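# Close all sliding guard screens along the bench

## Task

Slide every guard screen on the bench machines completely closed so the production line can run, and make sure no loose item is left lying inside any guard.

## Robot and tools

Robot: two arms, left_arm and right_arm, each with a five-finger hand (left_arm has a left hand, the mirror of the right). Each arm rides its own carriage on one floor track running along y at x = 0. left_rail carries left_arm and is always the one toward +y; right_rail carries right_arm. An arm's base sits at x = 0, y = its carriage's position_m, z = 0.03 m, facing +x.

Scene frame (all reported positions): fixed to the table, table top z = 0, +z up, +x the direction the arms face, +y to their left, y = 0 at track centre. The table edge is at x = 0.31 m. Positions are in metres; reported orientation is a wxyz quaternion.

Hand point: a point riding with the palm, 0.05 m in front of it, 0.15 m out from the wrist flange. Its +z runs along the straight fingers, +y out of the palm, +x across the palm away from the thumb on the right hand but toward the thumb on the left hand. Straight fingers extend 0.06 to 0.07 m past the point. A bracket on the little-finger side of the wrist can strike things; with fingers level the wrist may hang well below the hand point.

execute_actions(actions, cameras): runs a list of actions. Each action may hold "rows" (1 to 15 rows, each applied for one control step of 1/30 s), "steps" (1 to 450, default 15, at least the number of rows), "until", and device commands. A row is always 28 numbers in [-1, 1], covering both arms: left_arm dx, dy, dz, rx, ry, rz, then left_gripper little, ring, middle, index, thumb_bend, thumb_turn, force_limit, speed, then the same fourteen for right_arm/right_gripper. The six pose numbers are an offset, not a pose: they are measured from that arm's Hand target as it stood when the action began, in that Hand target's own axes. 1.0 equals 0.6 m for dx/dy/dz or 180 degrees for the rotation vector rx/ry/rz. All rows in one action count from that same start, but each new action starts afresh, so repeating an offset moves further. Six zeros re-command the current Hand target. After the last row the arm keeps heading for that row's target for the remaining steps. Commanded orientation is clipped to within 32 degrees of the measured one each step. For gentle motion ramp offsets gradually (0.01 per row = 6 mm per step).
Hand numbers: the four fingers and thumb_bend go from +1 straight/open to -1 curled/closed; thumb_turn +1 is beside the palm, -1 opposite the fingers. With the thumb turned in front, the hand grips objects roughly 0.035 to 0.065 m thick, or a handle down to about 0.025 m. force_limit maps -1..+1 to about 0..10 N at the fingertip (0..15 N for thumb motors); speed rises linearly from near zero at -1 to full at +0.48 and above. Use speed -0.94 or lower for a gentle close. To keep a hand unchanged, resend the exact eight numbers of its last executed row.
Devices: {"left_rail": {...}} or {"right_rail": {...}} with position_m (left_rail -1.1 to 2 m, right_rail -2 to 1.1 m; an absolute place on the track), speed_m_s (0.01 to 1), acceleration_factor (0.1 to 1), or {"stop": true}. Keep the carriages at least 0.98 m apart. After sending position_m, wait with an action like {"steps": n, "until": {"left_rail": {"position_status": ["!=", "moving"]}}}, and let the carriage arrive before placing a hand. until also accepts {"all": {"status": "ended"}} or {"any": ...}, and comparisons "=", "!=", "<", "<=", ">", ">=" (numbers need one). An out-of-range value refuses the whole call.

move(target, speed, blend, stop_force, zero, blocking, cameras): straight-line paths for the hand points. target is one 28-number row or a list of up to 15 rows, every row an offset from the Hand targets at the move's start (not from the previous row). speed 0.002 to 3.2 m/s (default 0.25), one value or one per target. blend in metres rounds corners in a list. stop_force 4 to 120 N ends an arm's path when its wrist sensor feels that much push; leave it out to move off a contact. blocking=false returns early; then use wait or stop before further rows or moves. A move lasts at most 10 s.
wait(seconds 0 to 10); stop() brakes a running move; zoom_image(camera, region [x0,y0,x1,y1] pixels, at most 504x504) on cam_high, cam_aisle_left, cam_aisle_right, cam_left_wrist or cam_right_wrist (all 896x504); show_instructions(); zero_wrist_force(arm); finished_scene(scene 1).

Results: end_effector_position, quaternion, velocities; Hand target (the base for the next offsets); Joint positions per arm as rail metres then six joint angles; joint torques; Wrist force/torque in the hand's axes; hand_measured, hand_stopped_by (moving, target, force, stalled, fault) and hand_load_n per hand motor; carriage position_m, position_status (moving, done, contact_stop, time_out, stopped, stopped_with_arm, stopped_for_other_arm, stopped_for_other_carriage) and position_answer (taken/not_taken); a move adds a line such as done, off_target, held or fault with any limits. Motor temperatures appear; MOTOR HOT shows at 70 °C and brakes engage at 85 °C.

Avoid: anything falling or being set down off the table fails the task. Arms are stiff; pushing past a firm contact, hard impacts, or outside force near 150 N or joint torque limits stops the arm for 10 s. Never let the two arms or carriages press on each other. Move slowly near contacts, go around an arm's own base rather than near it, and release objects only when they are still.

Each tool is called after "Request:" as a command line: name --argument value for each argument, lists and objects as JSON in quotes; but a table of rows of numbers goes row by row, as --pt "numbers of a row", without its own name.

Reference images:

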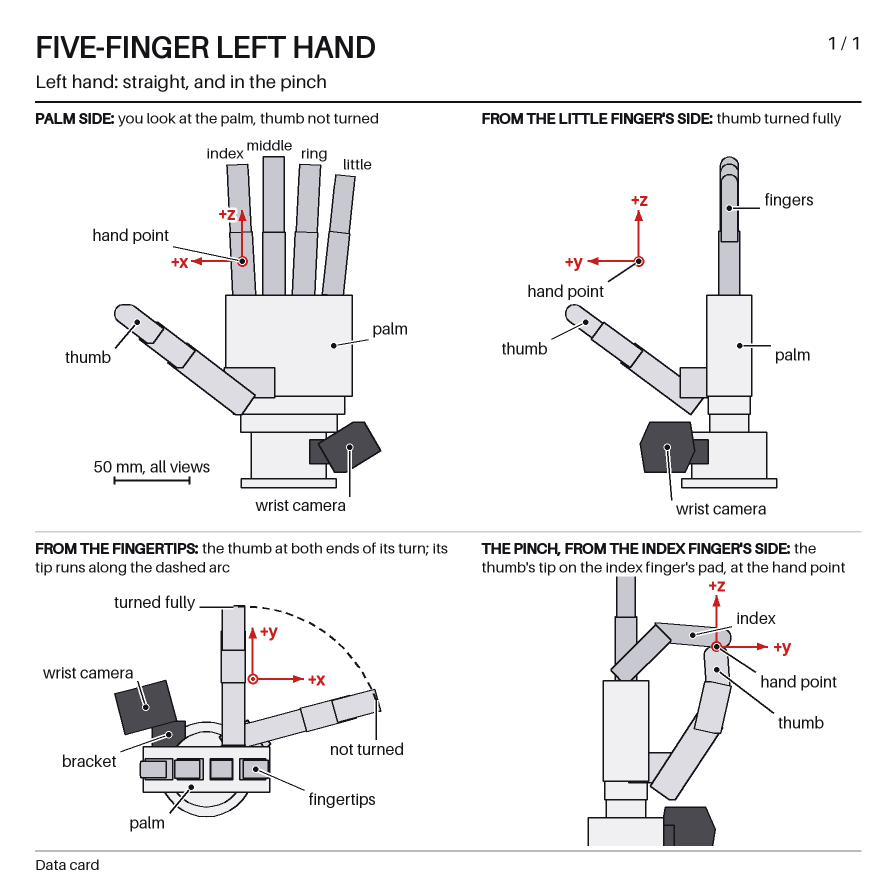

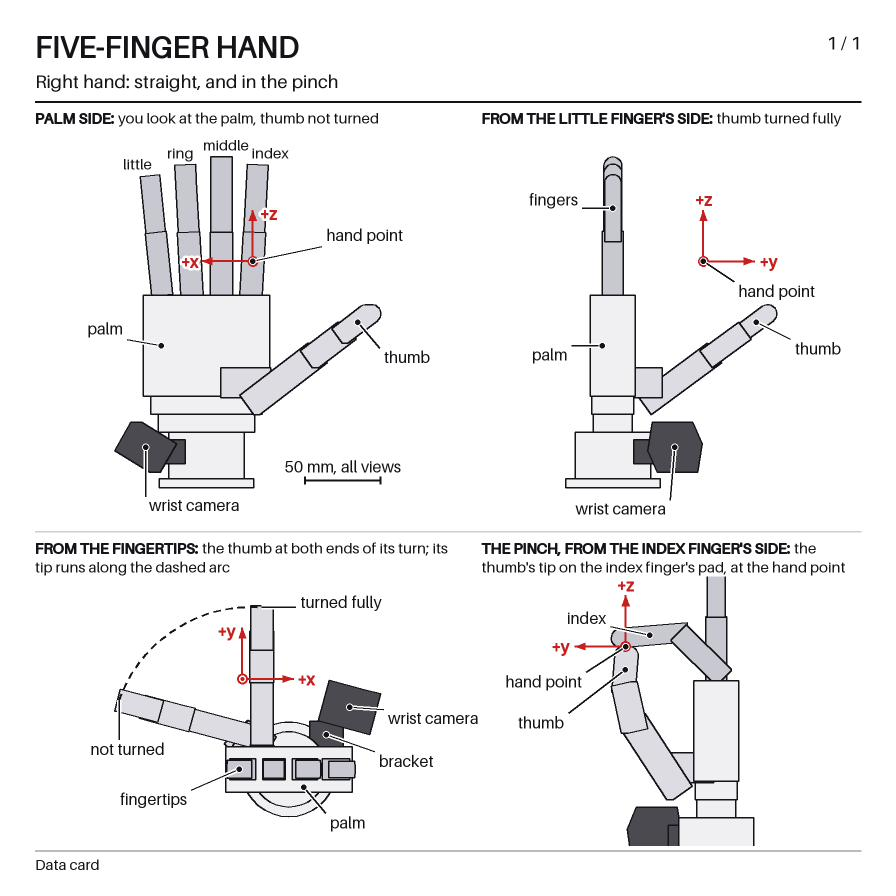

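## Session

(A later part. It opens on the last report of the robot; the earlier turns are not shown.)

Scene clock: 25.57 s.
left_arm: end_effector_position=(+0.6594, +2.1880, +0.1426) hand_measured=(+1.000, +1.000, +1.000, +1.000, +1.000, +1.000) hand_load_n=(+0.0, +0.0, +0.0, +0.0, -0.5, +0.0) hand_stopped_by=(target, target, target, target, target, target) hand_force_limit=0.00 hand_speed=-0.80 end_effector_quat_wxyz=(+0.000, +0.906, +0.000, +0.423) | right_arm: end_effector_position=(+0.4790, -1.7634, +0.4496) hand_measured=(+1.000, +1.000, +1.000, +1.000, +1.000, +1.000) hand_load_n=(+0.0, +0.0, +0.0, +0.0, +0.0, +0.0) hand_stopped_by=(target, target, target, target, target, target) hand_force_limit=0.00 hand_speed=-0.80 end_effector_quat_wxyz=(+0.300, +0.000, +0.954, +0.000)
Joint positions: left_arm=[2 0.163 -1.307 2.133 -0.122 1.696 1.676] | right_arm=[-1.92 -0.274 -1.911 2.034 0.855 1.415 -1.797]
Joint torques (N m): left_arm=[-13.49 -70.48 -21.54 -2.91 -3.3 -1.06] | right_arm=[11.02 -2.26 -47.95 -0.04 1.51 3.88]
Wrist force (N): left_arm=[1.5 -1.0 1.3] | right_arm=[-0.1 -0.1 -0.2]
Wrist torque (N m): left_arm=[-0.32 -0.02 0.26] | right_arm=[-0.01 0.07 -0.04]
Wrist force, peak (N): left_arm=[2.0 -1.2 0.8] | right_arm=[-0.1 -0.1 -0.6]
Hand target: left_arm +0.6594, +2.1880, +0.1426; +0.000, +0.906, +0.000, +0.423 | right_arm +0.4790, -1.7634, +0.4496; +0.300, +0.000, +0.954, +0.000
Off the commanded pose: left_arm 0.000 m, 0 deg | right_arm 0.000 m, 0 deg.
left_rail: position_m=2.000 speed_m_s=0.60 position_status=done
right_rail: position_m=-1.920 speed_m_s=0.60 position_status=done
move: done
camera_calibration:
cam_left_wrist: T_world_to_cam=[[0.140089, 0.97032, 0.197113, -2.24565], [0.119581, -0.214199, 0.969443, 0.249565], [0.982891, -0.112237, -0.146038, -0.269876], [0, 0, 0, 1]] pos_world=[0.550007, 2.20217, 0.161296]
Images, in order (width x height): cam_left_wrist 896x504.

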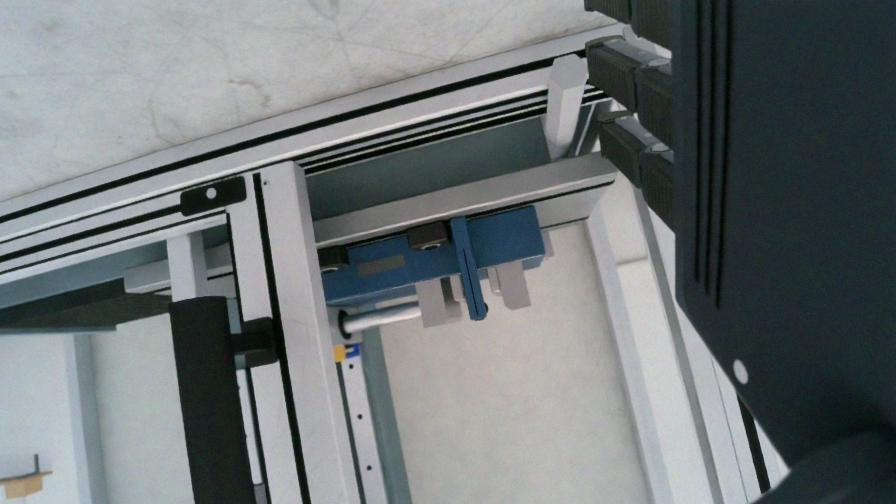

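Request:
move --target '[0.091,-0.237,0.220,0,-0.278,0,-1,-1,0,0,1,-1,-0.6,-0.3,0,0,0,0,0,0,1,1,1,1,1,1,0,-0.8]' --speed 0.15 --cameras '["cam_left_wrist","cam_aisle_left"]'

Request:
zoom_image --camera "cam_aisle_left" --region '[180, 230, 380, 360]'

Scene clock: 41.03 s.
left_arm: end_effector_position=(+0.7493, +2.2827, +0.1138) hand_measured=(-1.000, -1.000, +0.000, +0.000, +1.000, -1.000) hand_load_n=(+0.0, +0.0, +0.0, +0.0, +0.0, +0.0) hand_stopped_by=(target, target, target, target, target, target) hand_force_limit=-0.60 hand_speed=-0.30 end_effector_quat_wxyz=(+0.000, +0.989, +0.000, +0.146) | right_arm: end_effector_position=(+0.4790, -1.7634, +0.4496) hand_measured=(+1.000, +1.000, +1.000, +1.000, +1.000, +1.000) hand_load_n=(+0.0, +0.0, +0.0, +0.0, +0.0, +0.0) hand_stopped_by=(target, target, target, target, target, target) hand_force_limit=0.00 hand_speed=-0.80 end_effector_quat_wxyz=(+0.300, +0.000, +0.954, +0.000)
Joint positions: left_arm=[2 0.248 -0.965 1.56 0.692 1.641 1.808] | right_arm=[-1.92 -0.274 -1.911 2.034 0.855 1.415 -1.797]
Joint torques (N m): left_arm=[-1.97 -82.57 -32.91 3.3 0.64 0.57] | right_arm=[10.34 -1.7 -47.83 -0.07 1.18 4.09]
Wrist force (N): left_arm=[1.3 -0.6 -0.3] | right_arm=[0.3 0.2 -0.1]
Wrist torque (N m): left_arm=[-0.10 -0.14 0.05] | right_arm=[0.02 0.01 -0.02]
Wrist force, peak (N): left_arm=[8.1 -3.8 3.2] | right_arm=[0.2 -0.7 -0.4]
Hand target: left_arm +0.7493, +2.2827, +0.1138; +0.000, +0.989, +0.000, +0.146 (not the last commanded pose) | right_arm +0.4790, -1.7634, +0.4496; +0.300, +0.000, +0.954, +0.000
Off the commanded pose: left_arm 0.068 m, 17 deg | right_arm 0.000 m, 0 deg.
FORCE FAULT: contact force on the left arm reached its limit, and that arm stopped for 10 seconds. The contact can be on any part of that arm, not only on its tool. That arm's remaining commands of this call were not run. That arm's target is now where it stood when the stop ended, not its last command. That arm accepts commands again.
left_rail: position_m=2.000 speed_m_s=0.60 position_status=done
right_rail: position_m=-1.920 speed_m_s=0.60 position_status=done
move: fault (left_arm)
camera_calibration:
cam_left_wrist: T_world_to_cam=[[0.22442, 0.970443, 0.0887453, -2.39561], [0.631687, -0.214213, 0.74504, -0.0710733], [0.742029, -0.111143, -0.66109, -0.115253], [0, 0, 0, 1]] pos_world=[0.66804, 2.29677, 0.189359]
Images, in order (width x height): cam_aisle_left 896x504, cam_left_wrist 896x504.

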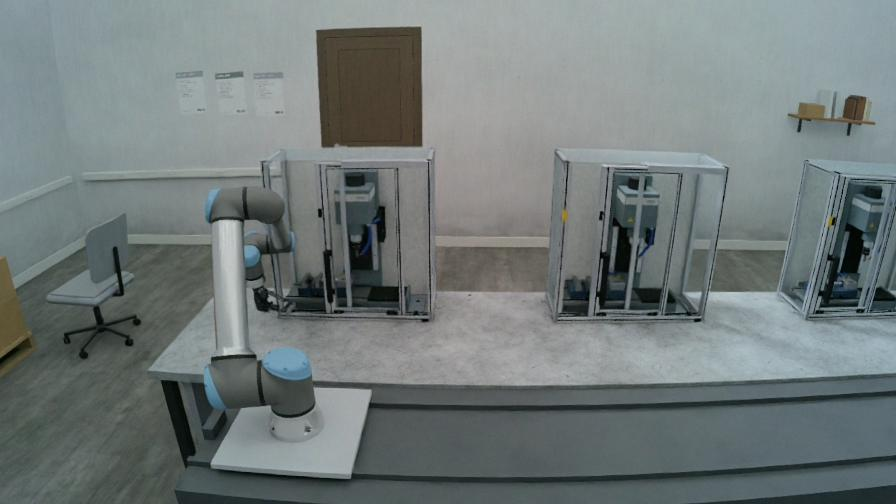

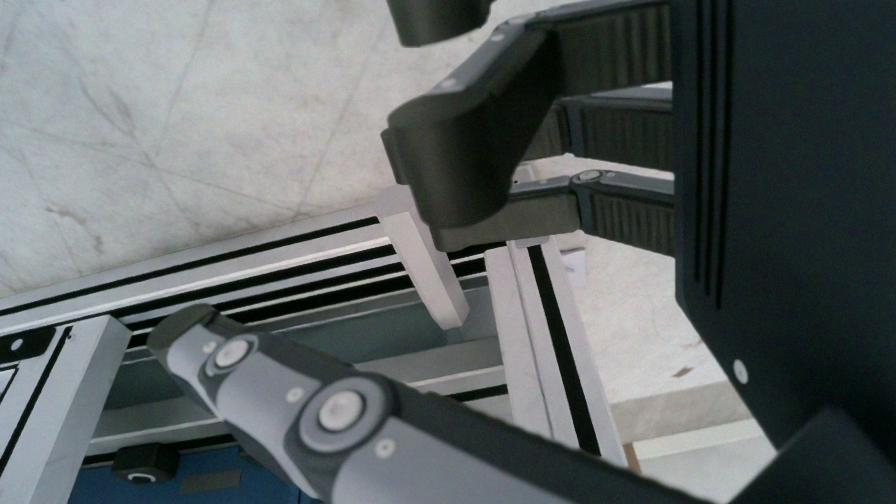

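Scaled by 2.520 from the camera's 896x504 image, which has a finer 1280x720 frame.

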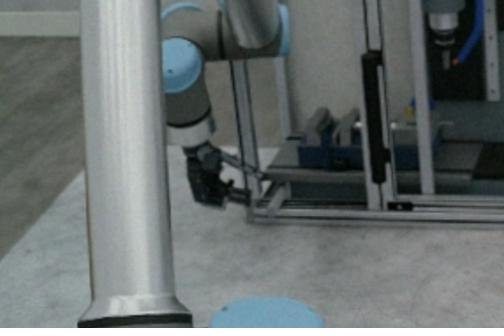

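Request:
move --pt "-0.2393 0 -0.072 0 0 0 -1 -1 0 0 1 -1 -0.6 -0.3 0 0 0 0 0 0 1 1 1 1 1 1 0 -0.8" --pt "-0.293 -0.028 -0.760 0 0.18 0 -1 -1 0 0 1 -1 -0.6 -0.3 0 0 0 0 0 0 1 1 1 1 1 1 0 -0.8" --speed '[0.15,0.25]' --cameras '["cam_left_wrist","cam_aisle_left"]'

Scene clock: 49.30 s.
left_arm: end_effector_position=(+0.4494, +2.2990, +0.4995) hand_measured=(-1.000, -1.000, +0.000, +0.000, +1.000, -1.000) hand_load_n=(+0.0, +0.0, +0.0, +0.0, +0.0, +0.0) hand_stopped_by=(target, target, target, target, target, target) hand_force_limit=-0.60 hand_speed=-0.30 end_effector_quat_wxyz=(+0.000, +0.909, +0.000, +0.416) | right_arm: end_effector_position=(+0.4790, -1.7634, +0.4496) hand_measured=(+1.000, +1.000, +1.000, +1.000, +1.000, +1.000) hand_load_n=(+0.0, +0.0, +0.0, +0.0, +0.0, +0.0) hand_stopped_by=(target, target, target, target, target, target) hand_force_limit=0.00 hand_speed=-0.80 end_effector_quat_wxyz=(+0.300, +0.000, +0.954, +0.000)
Joint positions: left_arm=[2 0.584 -1.722 1.866 0.658 2 1.979] | right_arm=[-1.92 -0.274 -1.911 2.034 0.855 1.415 -1.797]
Joint torques (N m): left_arm=[14.6 -47.32 -49.24 5.36 4.95 2.55] | right_arm=[10.78 -1.09 -47.54 0.13 0.9 3.84]
Wrist force (N): left_arm=[2.3 -0.9 0.6] | right_arm=[-0.1 0.0 -0.3]
Wrist torque (N m): left_arm=[-0.24 -0.10 0.12] | right_arm=[0.00 0.08 -0.05]
Wrist force, peak (N): left_arm=[2.4 -1.3 -0.9] | right_arm=[-0.3 0.1 -0.6]
Hand target: left_arm +0.4493, +2.2990, +0.4997; +0.000, +0.909, +0.000, +0.416 | right_arm +0.4790, -1.7634, +0.4496; +0.300, +0.000, +0.954, +0.000
Off the commanded pose: left_arm 0.000 m, 0 deg | right_arm 0.000 m, 0 deg.
left_rail: position_m=2.000 speed_m_s=0.60 position_status=done
right_rail: position_m=-1.920 speed_m_s=0.60 position_status=done
move: done
camera_calibration:
cam_left_wrist: T_world_to_cam=[[0.142272, 0.970288, 0.195703, -2.39448], [0.134308, -0.214809, 0.967377, -0.0516478], [0.980673, -0.111346, -0.160879, 0.00741111], [0, 0, 0, 1]] pos_world=[0.340337, 2.31307, 0.519762]
Images, in order (width x height): cam_aisle_left 896x504, cam_left_wrist 896x504.

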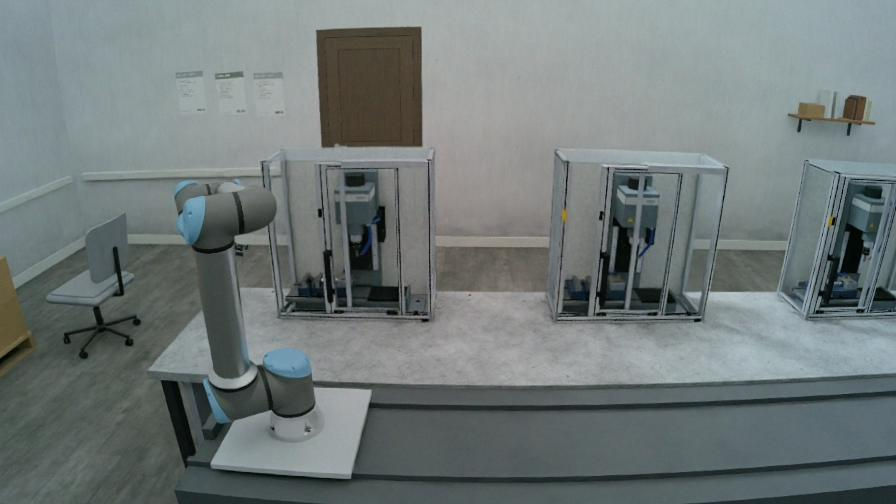

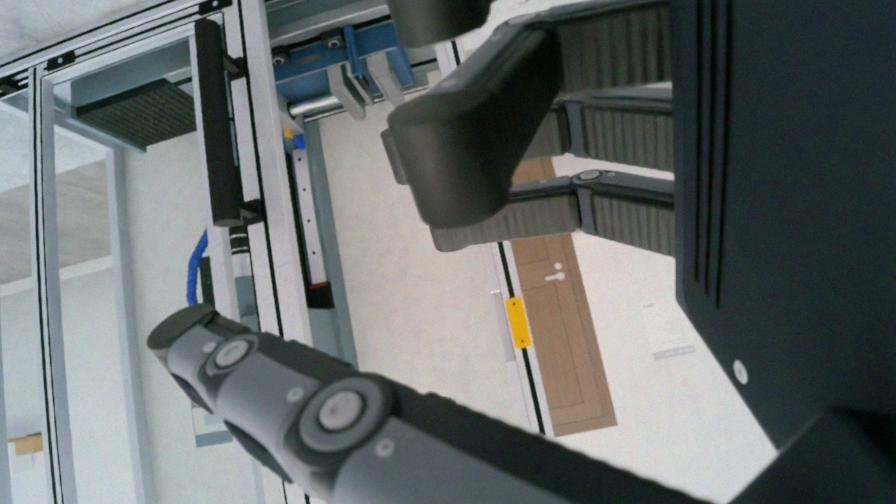

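Request:
move --target '[-0.114,0.308,0.166,0,-0.273,0,-1,-1,0,0,1,-1,-0.6,-0.3,0,0,0,0,0,0,1,1,1,1,1,1,0,-0.8]' --speed 0.3

Request:
move --target '[0,-0.484,-0.198,0.389,0,0,-1,-1,0,0,1,-1,-0.6,-0.3,0,0,0,0,0,0,1,1,1,1,1,1,0,-0.8]' --speed 0.3

Scene clock: 54.73 s.
left_arm: end_effector_position=(+0.4801, +2.1144, +0.3827) hand_measured=(-1.000, -1.000, +0.000, +0.000, +1.000, -1.000) hand_load_n=(+0.0, +0.0, +0.0, +0.0, +0.0, +0.0) hand_stopped_by=(target, target, target, target, target, target) hand_force_limit=-0.60 hand_speed=-0.30 end_effector_quat_wxyz=(+0.000, +1.000, +0.000, +0.001) | right_arm: end_effector_position=(+0.4790, -1.7634, +0.4496) hand_measured=(+1.000, +1.000, +1.000, +1.000, +1.000, +1.000) hand_load_n=(+0.0, +0.0, +0.0, +0.0, +0.0, +0.0) hand_stopped_by=(target, target, target, target, target, target) hand_force_limit=0.00 hand_speed=-0.80 end_effector_quat_wxyz=(+0.300, +0.000, +0.954, +0.000)
Joint positions: left_arm=[2 0.001 -1.531 1.839 1.262 1.57 1.571] | right_arm=[-1.92 -0.274 -1.911 2.034 0.855 1.415 -1.797]
Joint torques (N m): left_arm=[-9.34 -21.65 -44.57 7.9 3.66 -1.73] | right_arm=[10.66 -1.05 -47.56 0.27 0.8 3.88]
Wrist force (N): left_arm=[0.3 -0.1 -0.2] | right_arm=[0.2 0.2 0.0]
Wrist torque (N m): left_arm=[-0.02 -0.02 0.18] | right_arm=[0.01 0.03 -0.03]
Wrist force, peak (N): left_arm=[2.4 -1.3 0.5] | right_arm=[0.1 -0.3 -0.4]
Hand target: left_arm +0.4802, +2.1143, +0.3827; +0.000, +1.000, +0.000, +0.000 | right_arm +0.4790, -1.7634, +0.4496; +0.300, +0.000, +0.954, +0.000
Off the commanded pose: left_arm 0.000 m, 0 deg | right_arm 0.000 m, 0 deg.
left_rail: position_m=2.000 speed_m_s=0.60 position_status=done
right_rail: position_m=-1.920 speed_m_s=0.60 position_status=done
move: done

Scene clock: 57.53 s.
left_arm: end_effector_position=(+0.4799, +2.4046, +0.5016) hand_measured=(-1.000, -1.000, +0.000, +0.000, +1.000, -1.000) hand_load_n=(+0.0, +0.0, +0.0, +0.0, +0.0, +0.0) hand_stopped_by=(target, target, target, target, target, target) hand_force_limit=-0.60 hand_speed=-0.30 end_effector_quat_wxyz=(-0.574, +0.819, +0.001, +0.000) | right_arm: end_effector_position=(+0.4790, -1.7634, +0.4496) hand_measured=(+1.000, +1.000, +1.000, +1.000, +1.000, +1.000) hand_load_n=(+0.0, +0.0, +0.0, +0.0, +0.0, +0.0) hand_stopped_by=(target, target, target, target, target, target) hand_force_limit=0.00 hand_speed=-0.80 end_effector_quat_wxyz=(+0.300, +0.000, +0.954, +0.000)
Joint positions: left_arm=[2 0 -1.531 1.84 1.264 0.348 1.567] | right_arm=[-1.92 -0.274 -1.911 2.034 0.855 1.415 -1.797]
Joint torques (N m): left_arm=[10.66 -58.72 -43.61 -0.37 -5.55 3.25] | right_arm=[9.32 -0.43 -47.13 0.33 0.84 3.89]
Wrist force (N): left_arm=[0.2 -2.3 1.0] | right_arm=[-0.1 -0.2 -0.1]
Wrist torque (N m): left_arm=[-0.36 0.11 0.20] | right_arm=[-0.04 0.07 -0.06]
Wrist force, peak (N): left_arm=[0.0 -2.8 1.1] | right_arm=[0.0 -0.1 -0.5]
Hand target: left_arm +0.4798, +2.4047, +0.5017; -0.574, +0.819, +0.001, +0.000 | right_arm +0.4790, -1.7634, +0.4496; +0.300, +0.000, +0.954, +0.000
Off the commanded pose: left_arm 0.000 m, 0 deg | right_arm 0.000 m, 0 deg.
left_rail: position_m=2.000 speed_m_s=0.60 position_status=done
right_rail: position_m=-1.920 speed_m_s=0.60 position_status=done
move: done

Request:
move --target '[0,-0.310,-0.040,0.2222,0,0,-1,-1,0,0,1,-1,-0.6,-0.3,0,0,0,0,0,0,1,1,1,1,1,1,0,-0.8]' --speed 0.2

Scene clock: 60.03 s.
left_arm: end_effector_position=(+0.4796, +2.4455, +0.6846) hand_measured=(-1.000, -1.000, +0.000, +0.000, +1.000, -1.000) hand_load_n=(+0.0, +0.0, +0.0, +0.0, +0.0, +0.0) hand_stopped_by=(target, target, target, target, target, target) hand_force_limit=-0.60 hand_speed=-0.30 end_effector_quat_wxyz=(+0.819, -0.573, -0.001, +0.000) | right_arm: end_effector_position=(+0.4790, -1.7634, +0.4496) hand_measured=(+1.000, +1.000, +1.000, +1.000, +1.000, +1.000) hand_load_n=(+0.0, +0.0, +0.0, +0.0, +0.0, +0.0) hand_stopped_by=(target, target, target, target, target, target) hand_force_limit=0.00 hand_speed=-0.80 end_effector_quat_wxyz=(+0.300, +0.000, +0.954, +0.000)
Joint positions: left_arm=[2 -0.001 -1.532 1.839 1.259 -0.35 1.575] | right_arm=[-1.92 -0.274 -1.911 2.034 0.855 1.415 -1.797]
Joint torques (N m): left_arm=[13.27 -20.83 -44.08 7.85 -5.64 -1.21] | right_arm=[9.06 -2.92 -47.29 0.25 0.72 3.83]
Wrist force (N): left_arm=[-0.2 -2.5 1.9] | right_arm=[0.1 -0.1 -0.2]
Wrist torque (N m): left_arm=[-0.41 0.32 0.27] | right_arm=[-0.01 0.05 -0.04]
Wrist force, peak (N): left_arm=[-0.1 -2.7 2.3] | right_arm=[-0.3 0.5 0.3]
Hand target: left_arm +0.4797, +2.4455, +0.6847; +0.819, -0.573, -0.001, +0.000 | right_arm +0.4790, -1.7634, +0.4496; +0.300, +0.000, +0.954, +0.000
Off the commanded pose: left_arm 0.000 m, 0 deg | right_arm 0.000 m, 0 deg.
left_rail: position_m=2.000 speed_m_s=0.60 position_status=done
right_rail: position_m=-1.920 speed_m_s=0.60 position_status=done
move: done

Request:
move --pt "0.109 0.0385 -0.038 -0.0321 0.0772 -0.0136 -1 -1 0 0 1 -1 -0.6 -0.3 0 0 0 0 0 0 1 1 1 1 1 1 0 -0.8" --pt "0.149 0.131 -0.1025 -0.110 0.110 -0.0194 -1 -1 0 0 1 -1 -0.6 -0.3 0 0 0 0 0 0 1 1 1 1 1 1 0 -0.8" --pt "0.103 0.222 -0.156 -0.189 0.0783 -0.0139 -1 -1 0 0 1 -1 -0.6 -0.3 0 0 0 0 0 0 1 1 1 1 1 1 0 -0.8" --pt "0 0.263 -0.1685 -0.2222 0 0 -1 -1 0 0 1 -1 -0.6 -0.3 0 0 0 0 0 0 1 1 1 1 1 1 0 -0.8" --speed 0.2 --blend '[0.02,0.02,0.02,0]' --cameras '["cam_aisle_left"]'

Scene clock: 64.70 s.
left_arm: end_effector_position=(+0.4798, +2.4047, +0.5018) hand_measured=(-1.000, -1.000, +0.000, +0.000, +1.000, -1.000) hand_load_n=(+0.0, +0.0, +0.0, +0.0, +0.0, +0.0) hand_stopped_by=(target, target, target, target, target, target) hand_force_limit=-0.60 hand_speed=-0.30 end_effector_quat_wxyz=(-0.574, +0.819, +0.000, +0.000) | right_arm: end_effector_position=(+0.4790, -1.7634, +0.4496) hand_measured=(+1.000, +1.000, +1.000, +1.000, +1.000, +1.000) hand_load_n=(+0.0, +0.0, +0.0, +0.0, +0.0, +0.0) hand_stopped_by=(target, target, target, target, target, target) hand_force_limit=0.00 hand_speed=-0.80 end_effector_quat_wxyz=(+0.300, +0.000, +0.954, +0.000)
Joint positions: left_arm=[2 0 -1.951 2.181 4.484 -0.348 -1.573] | right_arm=[-1.92 -0.274 -1.911 2.034 0.855 1.415 -1.797]
Joint torques (N m): left_arm=[-13.42 7.46 -53.86 0.22 0.51 -1.33] | right_arm=[8.77 -2.13 -47.03 0.14 0.51 3.72]
Wrist force (N): left_arm=[0.4 -3.3 0.7] | right_arm=[0.0 -0.2 -0.3]
Wrist torque (N m): left_arm=[-0.45 0.14 0.28] | right_arm=[-0.03 0.07 -0.05]
Wrist force, peak (N): left_arm=[0.2 -3.6 2.0] | right_arm=[0.5 0.2 -0.3]
Hand target: left_arm +0.4798, +2.4047, +0.5018; -0.574, +0.819, +0.001, +0.000 | right_arm +0.4790, -1.7634, +0.4496; +0.300, +0.000, +0.954, +0.000
Off the commanded pose: left_arm 0.000 m, 0 deg | right_arm 0.000 m, 0 deg.
left_rail: position_m=2.000 speed_m_s=0.60 position_status=done
right_rail: position_m=-1.920 speed_m_s=0.60 position_status=done
move: done
Images, in order (width x height): cam_aisle_left 896x504.

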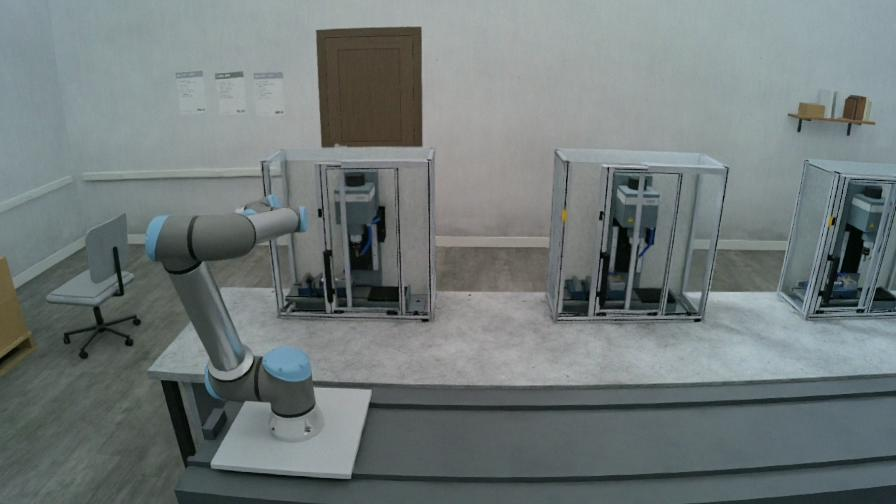

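Request:
move --target '[0,0.352,-0.387,-0.3889,0,0,-1,-1,0,0,1,-1,-0.6,-0.3,0,0,0,0,0,0,1,1,1,1,1,1,0,-0.8]' --speed 0.3

Request:
move --target '[0.333,-0.360,0.355,0,0,0,-1,-1,0,0,1,-1,-0.6,-0.3,0,0,0,0,0,0,1,1,1,1,1,1,0,-0.8]' --speed 0.15 --cameras '["cam_aisle_left","cam_left_wrist"]'

Scene clock: 70.33 s.
left_arm: end_effector_position=(+0.4802, +2.1144, +0.3825) hand_measured=(-1.000, -1.000, +0.000, +0.000, +1.000, -1.000) hand_load_n=(+0.0, +0.0, +0.0, +0.0, +0.0, +0.0) hand_stopped_by=(target, target, target, target, target, target) hand_force_limit=-0.60 hand_speed=-0.30 end_effector_quat_wxyz=(-0.001, +1.000, +0.000, +0.000) | right_arm: end_effector_position=(+0.4790, -1.7634, +0.4496) hand_measured=(+1.000, +1.000, +1.000, +1.000, +1.000, +1.000) hand_load_n=(-0.5, +0.0, +0.0, +0.0, +0.0, +0.0) hand_stopped_by=(target, target, target, target, target, target) hand_force_limit=0.00 hand_speed=-0.80 end_effector_quat_wxyz=(+0.300, +0.000, +0.954, +0.000)
Joint positions: left_arm=[2 0 -1.951 2.18 4.482 -1.57 -1.571] | right_arm=[-1.92 -0.274 -1.911 2.034 0.855 1.415 -1.797]
Joint torques (N m): left_arm=[11.12 5.55 -38.61 -7.15 -4.01 2.59] | right_arm=[9.17 -1.55 -46.96 0.27 0.46 3.71]
Wrist force (N): left_arm=[0.3 -1.3 0.0] | right_arm=[-0.3 0.1 -0.2]
Wrist torque (N m): left_arm=[-0.20 0.03 -0.04] | right_arm=[0.01 0.11 -0.07]
Wrist force, peak (N): left_arm=[0.6 -3.6 0.8] | right_arm=[-0.5 -0.4 -0.2]
Hand target: left_arm +0.4802, +2.1144, +0.3824; +0.000, +1.000, +0.000, +0.000 | right_arm +0.4790, -1.7634, +0.4496; +0.300, +0.000, +0.954, +0.000
Off the commanded pose: left_arm 0.000 m, 0 deg | right_arm 0.000 m, 0 deg.
left_rail: position_m=2.000 speed_m_s=0.60 position_status=done
right_rail: position_m=-1.920 speed_m_s=0.60 position_status=done
move: done

Scene clock: 73.30 s.
left_arm: end_effector_position=(+0.6799, +2.3307, +0.1699) hand_measured=(-1.000, -1.000, +0.000, +0.000, +1.000, -1.000) hand_load_n=(+0.0, +0.0, +0.0, +0.0, +0.0, +0.0) hand_stopped_by=(target, target, target, target, target, target) hand_force_limit=-0.60 hand_speed=-0.30 end_effector_quat_wxyz=(-0.001, +1.000, +0.000, +0.000) | right_arm: end_effector_position=(+0.4790, -1.7634, +0.4496) hand_measured=(+1.000, +1.000, +1.000, +1.000, +1.000, +1.000) hand_load_n=(+0.0, +0.0, +0.0, +0.0, +0.0, +0.0) hand_stopped_by=(target, target, target, target, target, target) hand_force_limit=0.00 hand_speed=-0.80 end_effector_quat_wxyz=(+0.300, +0.000, +0.954, +0.000)
Joint positions: left_arm=[2 0.31 -1.283 1.967 4.027 -1.57 -1.262] | right_arm=[-1.92 -0.274 -1.911 2.034 0.855 1.415 -1.797]
Joint torques (N m): left_arm=[11.89 -45.08 -46.17 -7.76 -3.82 2.83] | right_arm=[7.75 -1.89 -47.5 0.27 0.39 3.74]
Wrist force (N): left_arm=[0.3 -0.4 -0.6] | right_arm=[0.0 0.0 -0.1]
Wrist torque (N m): left_arm=[-0.04 -0.09 0.01] | right_arm=[-0.01 0.06 -0.05]
Wrist force, peak (N): left_arm=[0.5 -0.8 -1.1] | right_arm=[0.4 0.0 -0.5]
Hand target: left_arm +0.6799, +2.3307, +0.1698; +0.000, +1.000, +0.000, +0.000 | right_arm +0.4790, -1.7634, +0.4496; +0.300, +0.000, +0.954, +0.000
Off the commanded pose: left_arm 0.000 m, 0 deg | right_arm 0.000 m, 0 deg.
left_rail: position_m=2.000 speed_m_s=0.60 position_status=done
right_rail: position_m=-1.920 speed_m_s=0.60 position_status=done
move: done
camera_calibration:
cam_left_wrist: T_world_to_cam=[[0.240275, 0.970489, 0.0204621, -2.43081], [0.819551, -0.214111, 0.531501, -0.150417], [0.520197, -0.110936, -0.846811, 0.160492], [0, 0, 0, 1]] pos_world=[0.623848, 2.34467, 0.265593]
Images, in order (width x height): cam_aisle_left 896x504, cam_left_wrist 896x504.

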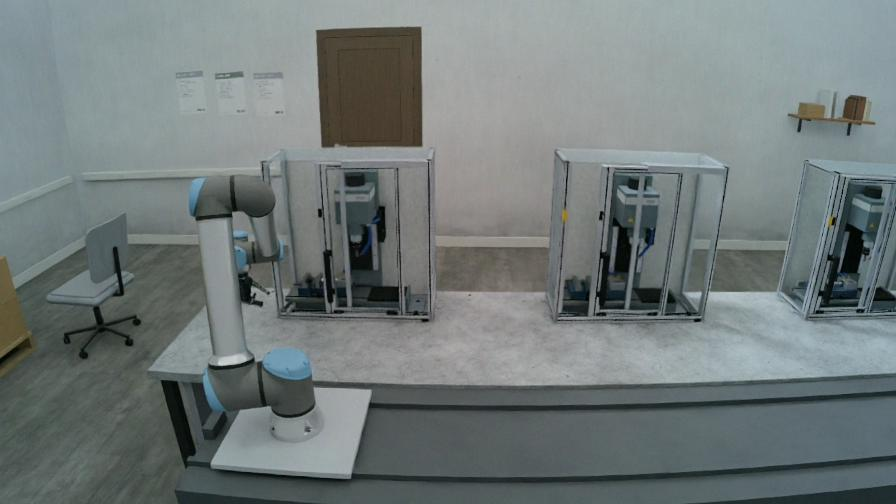

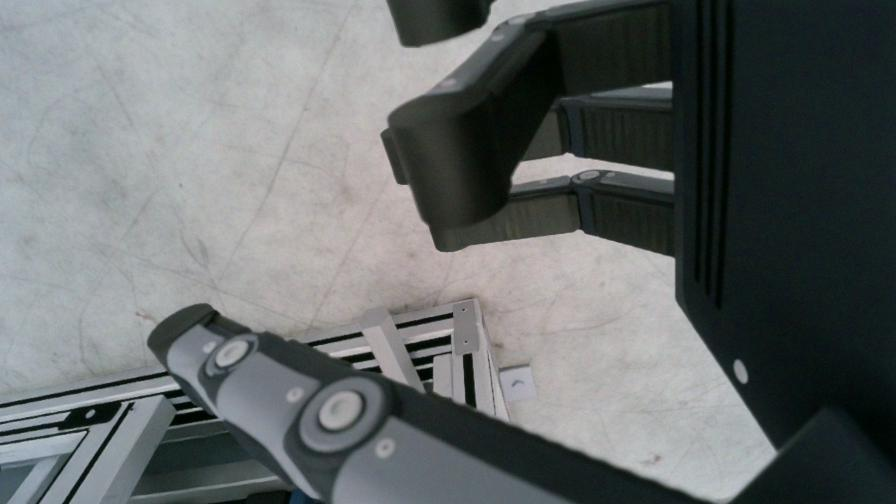

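Request:
move --target '[0.2135,0.0095,0.083,0,0,0,-1,-1,0,0,1,-1,-0.6,-0.3,0,0,0,0,0,0,1,1,1,1,1,1,0,-0.8]' --speed 0.1 --stop_force 15 --cameras '["cam_left_wrist"]'

Scene clock: 76.40 s.
left_arm: end_effector_position=(+0.8081, +2.3252, +0.1201) hand_measured=(-1.000, -1.000, +0.000, +0.000, +1.000, -1.000) hand_load_n=(+0.0, +0.0, +0.0, +0.0, +0.0, +0.0) hand_stopped_by=(target, target, target, target, target, target) hand_force_limit=-0.60 hand_speed=-0.30 end_effector_quat_wxyz=(-0.001, +1.000, +0.000, +0.000) | right_arm: end_effector_position=(+0.4790, -1.7634, +0.4496) hand_measured=(+1.000, +1.000, +1.000, +1.000, +1.000, +1.000) hand_load_n=(+0.0, +0.0, +0.0, +0.0, +0.0, -0.5) hand_stopped_by=(target, target, target, target, target, target) hand_force_limit=0.00 hand_speed=-0.80 end_effector_quat_wxyz=(+0.300, +0.000, +0.954, +0.000)
Joint positions: left_arm=[2 0.258 -1.08 1.77 4.021 -1.57 -1.314] | right_arm=[-1.92 -0.274 -1.911 2.034 0.855 1.415 -1.797]
Joint torques (N m): left_arm=[-13.44 -56.71 -44.83 0.09 3.82 -1.45] | right_arm=[7.44 -2.8 -46.88 0.39 0.41 3.69]
Wrist force (N): left_arm=[0.4 -0.2 -1.0] | right_arm=[-0.1 -0.1 -0.5]
Wrist torque (N m): left_arm=[0.06 -0.01 0.19] | right_arm=[0.00 0.09 -0.05]
Wrist force, peak (N): left_arm=[1.4 0.0 -1.2] | right_arm=[0.1 0.0 -0.6]
Hand target: left_arm +0.8081, +2.3252, +0.1201; +0.000, +1.000, +0.000, +0.000 | right_arm +0.4790, -1.7634, +0.4496; +0.300, +0.000, +0.954, +0.000
Off the commanded pose: left_arm 0.000 m, 0 deg | right_arm 0.000 m, 0 deg.
left_rail: position_m=2.000 speed_m_s=0.60 position_status=done
right_rail: position_m=-1.920 speed_m_s=0.60 position_status=done
move: done
camera_calibration:
cam_left_wrist: T_world_to_cam=[[0.240275, 0.970489, 0.0204621, -2.45526], [0.819551, -0.214111, 0.531501, -0.230245], [0.520197, -0.110936, -0.846811, 0.0511061], [0, 0, 0, 1]] pos_world=[0.752048, 2.33917, 0.215893]
Images, in order (width x height): cam_left_wrist 896x504.

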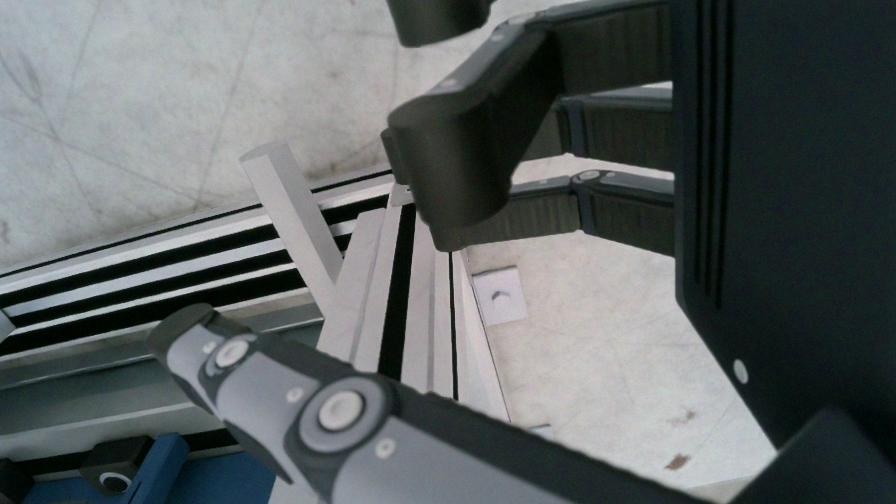

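Request:
move --target '[0,0.005,0.1317,0,0,0,-1,-1,0,0,1,-1,-0.6,-0.3,0,0,0,0,0,0,1,1,1,1,1,1,0,-0.8]' --speed 0.06 --stop_force 8 --cameras '["cam_left_wrist"]'

Scene clock: 79.37 s.
left_arm: end_effector_position=(+0.8082, +2.3223, +0.0411) hand_measured=(-1.000, -1.000, +0.000, +0.000, +1.000, -1.000) hand_load_n=(+0.0, +0.0, +0.0, -0.5, +0.0, +0.0) hand_stopped_by=(target, target, target, target, target, target) hand_force_limit=-0.60 hand_speed=-0.30 end_effector_quat_wxyz=(-0.001, +1.000, +0.000, +0.000) | right_arm: end_effector_position=(+0.4790, -1.7634, +0.4496) hand_measured=(+1.000, +1.000, +1.000, +1.000, +1.000, +1.000) hand_load_n=(+0.0, +0.0, +0.0, +0.0, +0.0, +0.5) hand_stopped_by=(target, target, target, target, target, target) hand_force_limit=0.00 hand_speed=-0.80 end_effector_quat_wxyz=(+0.300, +0.000, +0.954, +0.000)
Joint positions: left_arm=[2 0.255 -0.991 1.804 3.898 -1.57 -1.317] | right_arm=[-1.92 -0.274 -1.911 2.034 0.855 1.415 -1.797]
Joint torques (N m): left_arm=[-13.51 -60.97 -26.35 -7.22 2.69 -1.76] | right_arm=[8.14 -1.42 -46.89 0.49 0.19 3.59]
Wrist force (N): left_arm=[0.5 -0.2 -0.8] | right_arm=[0.0 0.0 -0.2]
Wrist torque (N m): left_arm=[0.03 -0.01 0.20] | right_arm=[0.00 0.06 -0.04]
Wrist force, peak (N): left_arm=[0.5 -0.3 -2.0] | right_arm=[0.1 -0.3 -0.6]
Hand target: left_arm +0.8082, +2.3223, +0.0411; +0.000, +1.000, +0.000, +0.000 | right_arm +0.4790, -1.7634, +0.4496; +0.300, +0.000, +0.954, +0.000
Off the commanded pose: left_arm 0.000 m, 0 deg | right_arm 0.000 m, 0 deg.
left_rail: position_m=2.000 speed_m_s=0.60 position_status=done
right_rail: position_m=-1.920 speed_m_s=0.60 position_status=done
move: done
camera_calibration:
cam_left_wrist: T_world_to_cam=[[0.240275, 0.970489, 0.0204621, -2.45082], [0.819551, -0.214111, 0.531501, -0.188825], [0.520197, -0.110936, -0.846811, -0.0161983], [0, 0, 0, 1]] pos_world=[0.752048, 2.33627, 0.136793]
Images, in order (width x height): cam_left_wrist 896x504.

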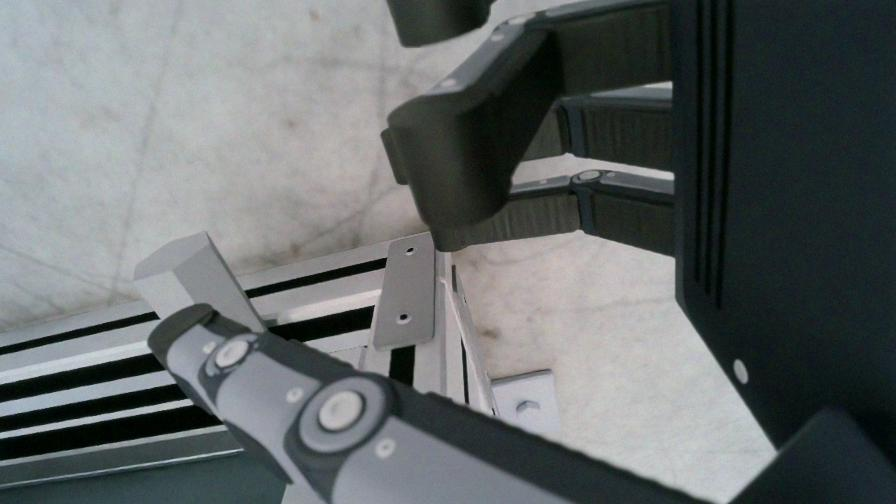

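Request:
move --target '[0,0.11,0,0,0,0,-1,-1,0,0,1,-1,-0.6,-0.3,0,0,0,0,0,0,1,1,1,1,1,1,0,-0.8]' --speed 0.04 --stop_force 6 --cameras '["cam_left_wrist"]'

Scene clock: 91.20 s.
left_arm: end_effector_position=(+0.8065, +2.2710, +0.0404) hand_measured=(-1.000, -1.000, +0.000, +0.000, +1.000, -1.000) hand_load_n=(+0.0, +0.0, +0.0, +0.0, +0.0, +0.0) hand_stopped_by=(target, target, target, target, target, target) hand_force_limit=-0.60 hand_speed=-0.30 end_effector_quat_wxyz=(+0.000, +1.000, +0.002, +0.000) | right_arm: end_effector_position=(+0.4790, -1.7634, +0.4496) hand_measured=(+1.000, +1.000, +1.000, +1.000, +1.000, +1.000) hand_load_n=(+0.0, +0.0, +0.0, +0.0, +0.0, +0.0) hand_stopped_by=(target, target, target, target, target, target) hand_force_limit=0.00 hand_speed=-0.80 end_effector_quat_wxyz=(+0.300, +0.000, +0.954, +0.000)
Joint positions: left_arm=[2 0.195 -1.017 1.854 3.876 -1.57 -1.379] | right_arm=[-1.92 -0.274 -1.911 2.034 0.855 1.415 -1.797]
Joint torques (N m): left_arm=[-3.66 -79.32 -33.76 -3.53 0.19 0.74] | right_arm=[7.48 -2.51 -46.57 0.36 0.08 3.75]
Wrist force (N): left_arm=[0.8 -0.4 -0.6] | right_arm=[-0.1 -0.1 -0.2]
Wrist torque (N m): left_arm=[0.00 -0.06 0.21] | right_arm=[-0.02 0.07 -0.05]
Wrist force, peak (N): left_arm=[0.6 -0.4 -1.4] | right_arm=[0.2 0.2 -0.7]
Hand target: left_arm +0.8065, +2.2710, +0.0404; +0.000, +1.000, +0.002, +0.000 (not the last commanded pose) | right_arm +0.4790, -1.7634, +0.4496; +0.300, +0.000, +0.954, +0.000
Off the commanded pose: left_arm 0.015 m, 0 deg | right_arm 0.000 m, 0 deg.
FORCE FAULT: contact force on the left arm reached its limit, and that arm stopped for 10 seconds. The contact can be on any part of that arm, not only on its tool. That arm's remaining commands of this call were not run. That arm's target is now where it stood when the stop ended, not its last command. That arm accepts commands again.
left_rail: position_m=2.000 speed_m_s=0.60 position_status=done
right_rail: position_m=-1.920 speed_m_s=0.60 position_status=done
move: fault (left_arm)
camera_calibration:
cam_left_wrist: T_world_to_cam=[[0.237527, 0.971177, 0.0198784, -2.40001], [0.820811, -0.211611, 0.530557, -0.204809], [0.519472, -0.109705, -0.847416, -0.0238162], [0, 0, 0, 1]] pos_world=[0.750549, 2.28488, 0.136189]
Images, in order (width x height): cam_left_wrist 896x504.

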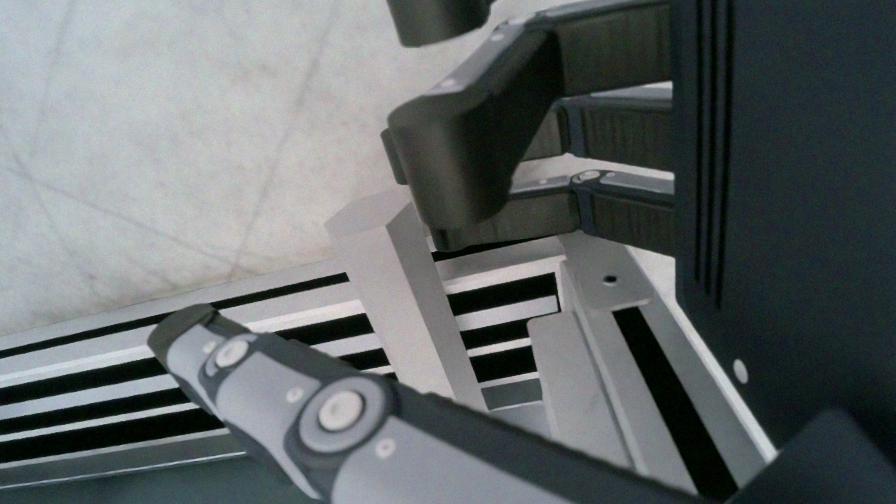

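Request:
move --pt "-0.036 0 -0.008 0 0 0 -1 -1 0 0 1 -1 -0.6 -0.3 0 0 0 0 0 0 1 1 1 1 1 1 0 -0.8" --pt "-0.036 -0.09 -0.016 0 0.0556 0 -1 -1 0 0 1 -1 -0.6 -0.3 0 0 0 0 0 0 1 1 1 1 1 1 0 -0.8" --pt "0.006 -0.09 -0.002 0 0.0556 0 -1 -1 0 0 1 -1 -0.6 -0.3 0 0 0 0 0 0 1 1 1 1 1 1 0 -0.8" --speed 0.05 --cameras '["cam_left_wrist"]'

Scene clock: 96.03 s.
left_arm: end_effector_position=(+0.8098, +2.3250, +0.0417) hand_measured=(-1.000, -1.000, +0.000, +0.000, +1.000, -1.000) hand_load_n=(+0.0, +0.0, +0.0, +0.0, +0.0, +0.0) hand_stopped_by=(target, target, target, target, target, target) hand_force_limit=-0.60 hand_speed=-0.30 end_effector_quat_wxyz=(-0.001, +0.996, +0.002, +0.087) | right_arm: end_effector_position=(+0.4790, -1.7634, +0.4496) hand_measured=(+1.000, +1.000, +1.000, +1.000, +1.000, +1.000) hand_load_n=(+0.0, +0.0, +0.0, +0.0, +0.0, +0.0) hand_stopped_by=(target, target, target, target, target, target) hand_force_limit=0.00 hand_speed=-0.80 end_effector_quat_wxyz=(+0.300, +0.000, +0.954, +0.000)
Joint positions: left_arm=[2 0.271 -0.996 1.89 3.65 -1.616 -1.307] | right_arm=[-1.92 -0.274 -1.911 2.034 0.855 1.415 -1.797]
Joint torques (N m): left_arm=[-12.89 -60.21 -39.07 -0.44 3.96 -1.16] | right_arm=[6.36 -1.74 -46.61 0.55 -0.39 3.4]
Wrist force (N): left_arm=[1.3 -0.5 -0.5] | right_arm=[-0.1 -0.1 0.2]
Wrist torque (N m): left_arm=[-0.02 -0.15 0.25] | right_arm=[-0.03 0.07 -0.05]
Wrist force, peak (N): left_arm=[1.1 -0.6 -1.0] | right_arm=[-0.1 -0.1 -0.6]
Hand target: left_arm +0.8099, +2.3250, +0.0417; -0.001, +0.996, +0.002, +0.087 | right_arm +0.4790, -1.7634, +0.4496; +0.300, +0.000, +0.954, +0.000
Off the commanded pose: left_arm 0.000 m, 0 deg | right_arm 0.000 m, 0 deg.
left_rail: position_m=2.000 speed_m_s=0.60 position_status=done
right_rail: position_m=-1.920 speed_m_s=0.60 position_status=done
move: done
camera_calibration:
cam_left_wrist: T_world_to_cam=[[0.230583, 0.971109, 0.061474, -2.44914], [0.716085, -0.212126, 0.665, -0.116331], [0.658827, -0.109317, -0.744309, -0.136517], [0, 0, 0, 1]] pos_world=[0.737975, 2.33878, 0.126308]
Images, in order (width x height): cam_left_wrist 896x504.

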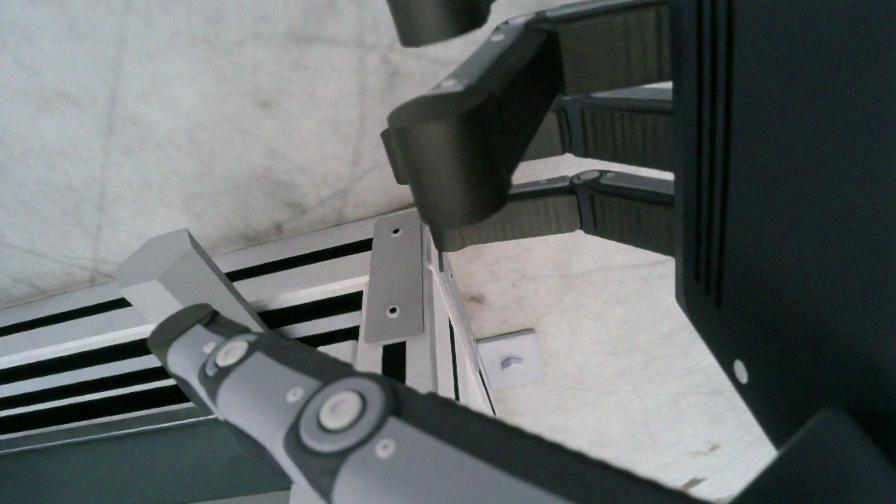

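Request:
move --target '[0,0.10,0.001,0,0,0,-1,-1,0,0,1,-1,-0.6,-0.3,0,0,0,0,0,0,1,1,1,1,1,1,0,-0.8]' --speed 0.04 --stop_force 6 --cameras '["cam_left_wrist","cam_aisle_left"]'

Scene clock: 97.77 s.
left_arm: end_effector_position=(+0.8099, +2.3167, +0.0414) hand_measured=(-1.000, -1.000, +0.000, +0.000, +1.000, -1.000) hand_load_n=(+0.0, +0.0, +0.0, -4.5, +0.0, +0.0) hand_stopped_by=(target, target, target, target, target, target) hand_force_limit=-0.60 hand_speed=-0.30 end_effector_quat_wxyz=(+0.000, +0.996, +0.002, +0.087) | right_arm: end_effector_position=(+0.4790, -1.7634, +0.4496) hand_measured=(+1.000, +1.000, +1.000, +1.000, +1.000, +1.000) hand_load_n=(+0.0, +0.0, +0.0, +0.0, +0.0, +0.0) hand_stopped_by=(target, target, target, target, target, target) hand_force_limit=0.00 hand_speed=-0.80 end_effector_quat_wxyz=(+0.300, +0.000, +0.954, +0.000)
Joint positions: left_arm=[2 0.262 -1 1.898 3.646 -1.614 -1.317] | right_arm=[-1.92 -0.274 -1.911 2.034 0.855 1.415 -1.797]
Joint torques (N m): left_arm=[10.37 -60.6 -47.96 -3.72 -3.64 1.71] | right_arm=[6.82 -2.34 -46.11 0.61 -0.11 3.74]
Wrist force (N): left_arm=[-12.4 2.7 -2.6] | right_arm=[-0.2 0.0 -0.2]
Wrist torque (N m): left_arm=[-0.10 -0.28 0.03] | right_arm=[-0.01 0.09 -0.05]
Wrist force, peak (N): left_arm=[-15.1 -9.0 -4.3] | right_arm=[-0.4 -0.1 -0.4]
Hand target: left_arm +0.8098, +2.3167, +0.0414; +0.000, +0.996, +0.002, +0.087 (not the last commanded pose) | right_arm +0.4790, -1.7634, +0.4496; +0.300, +0.000, +0.954, +0.000
Off the commanded pose: left_arm 0.052 m, 0 deg | right_arm 0.000 m, 0 deg.
left_rail: position_m=2.000 speed_m_s=0.60 position_status=done
right_rail: position_m=-1.920 speed_m_s=0.60 position_status=done
move: contact (left_arm)
camera_calibration:
cam_left_wrist: T_world_to_cam=[[0.230604, 0.97111, 0.061375, -2.44119], [0.71637, -0.212121, 0.664694, -0.118125], [0.65851, -0.109314, -0.74459, -0.137443], [0, 0, 0, 1]] pos_world=[0.738075, 2.33058, 0.126006]
Images, in order (width x height): cam_aisle_left 896x504, cam_left_wrist 896x504.

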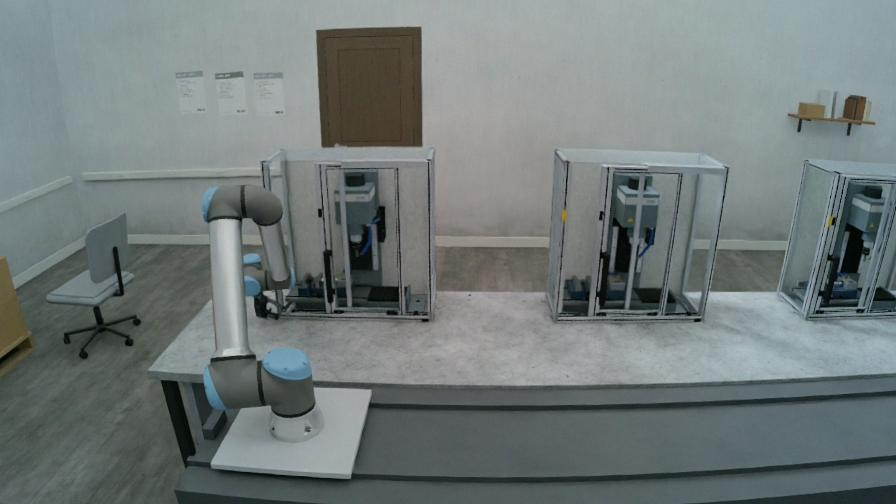

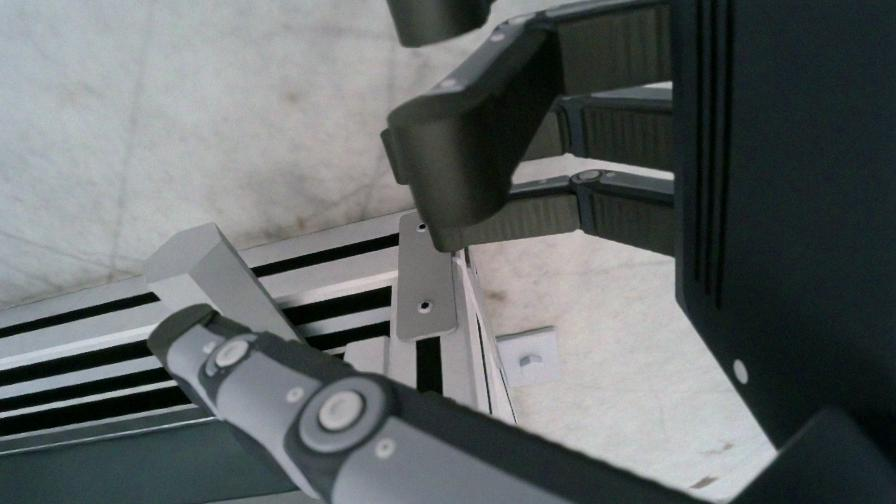

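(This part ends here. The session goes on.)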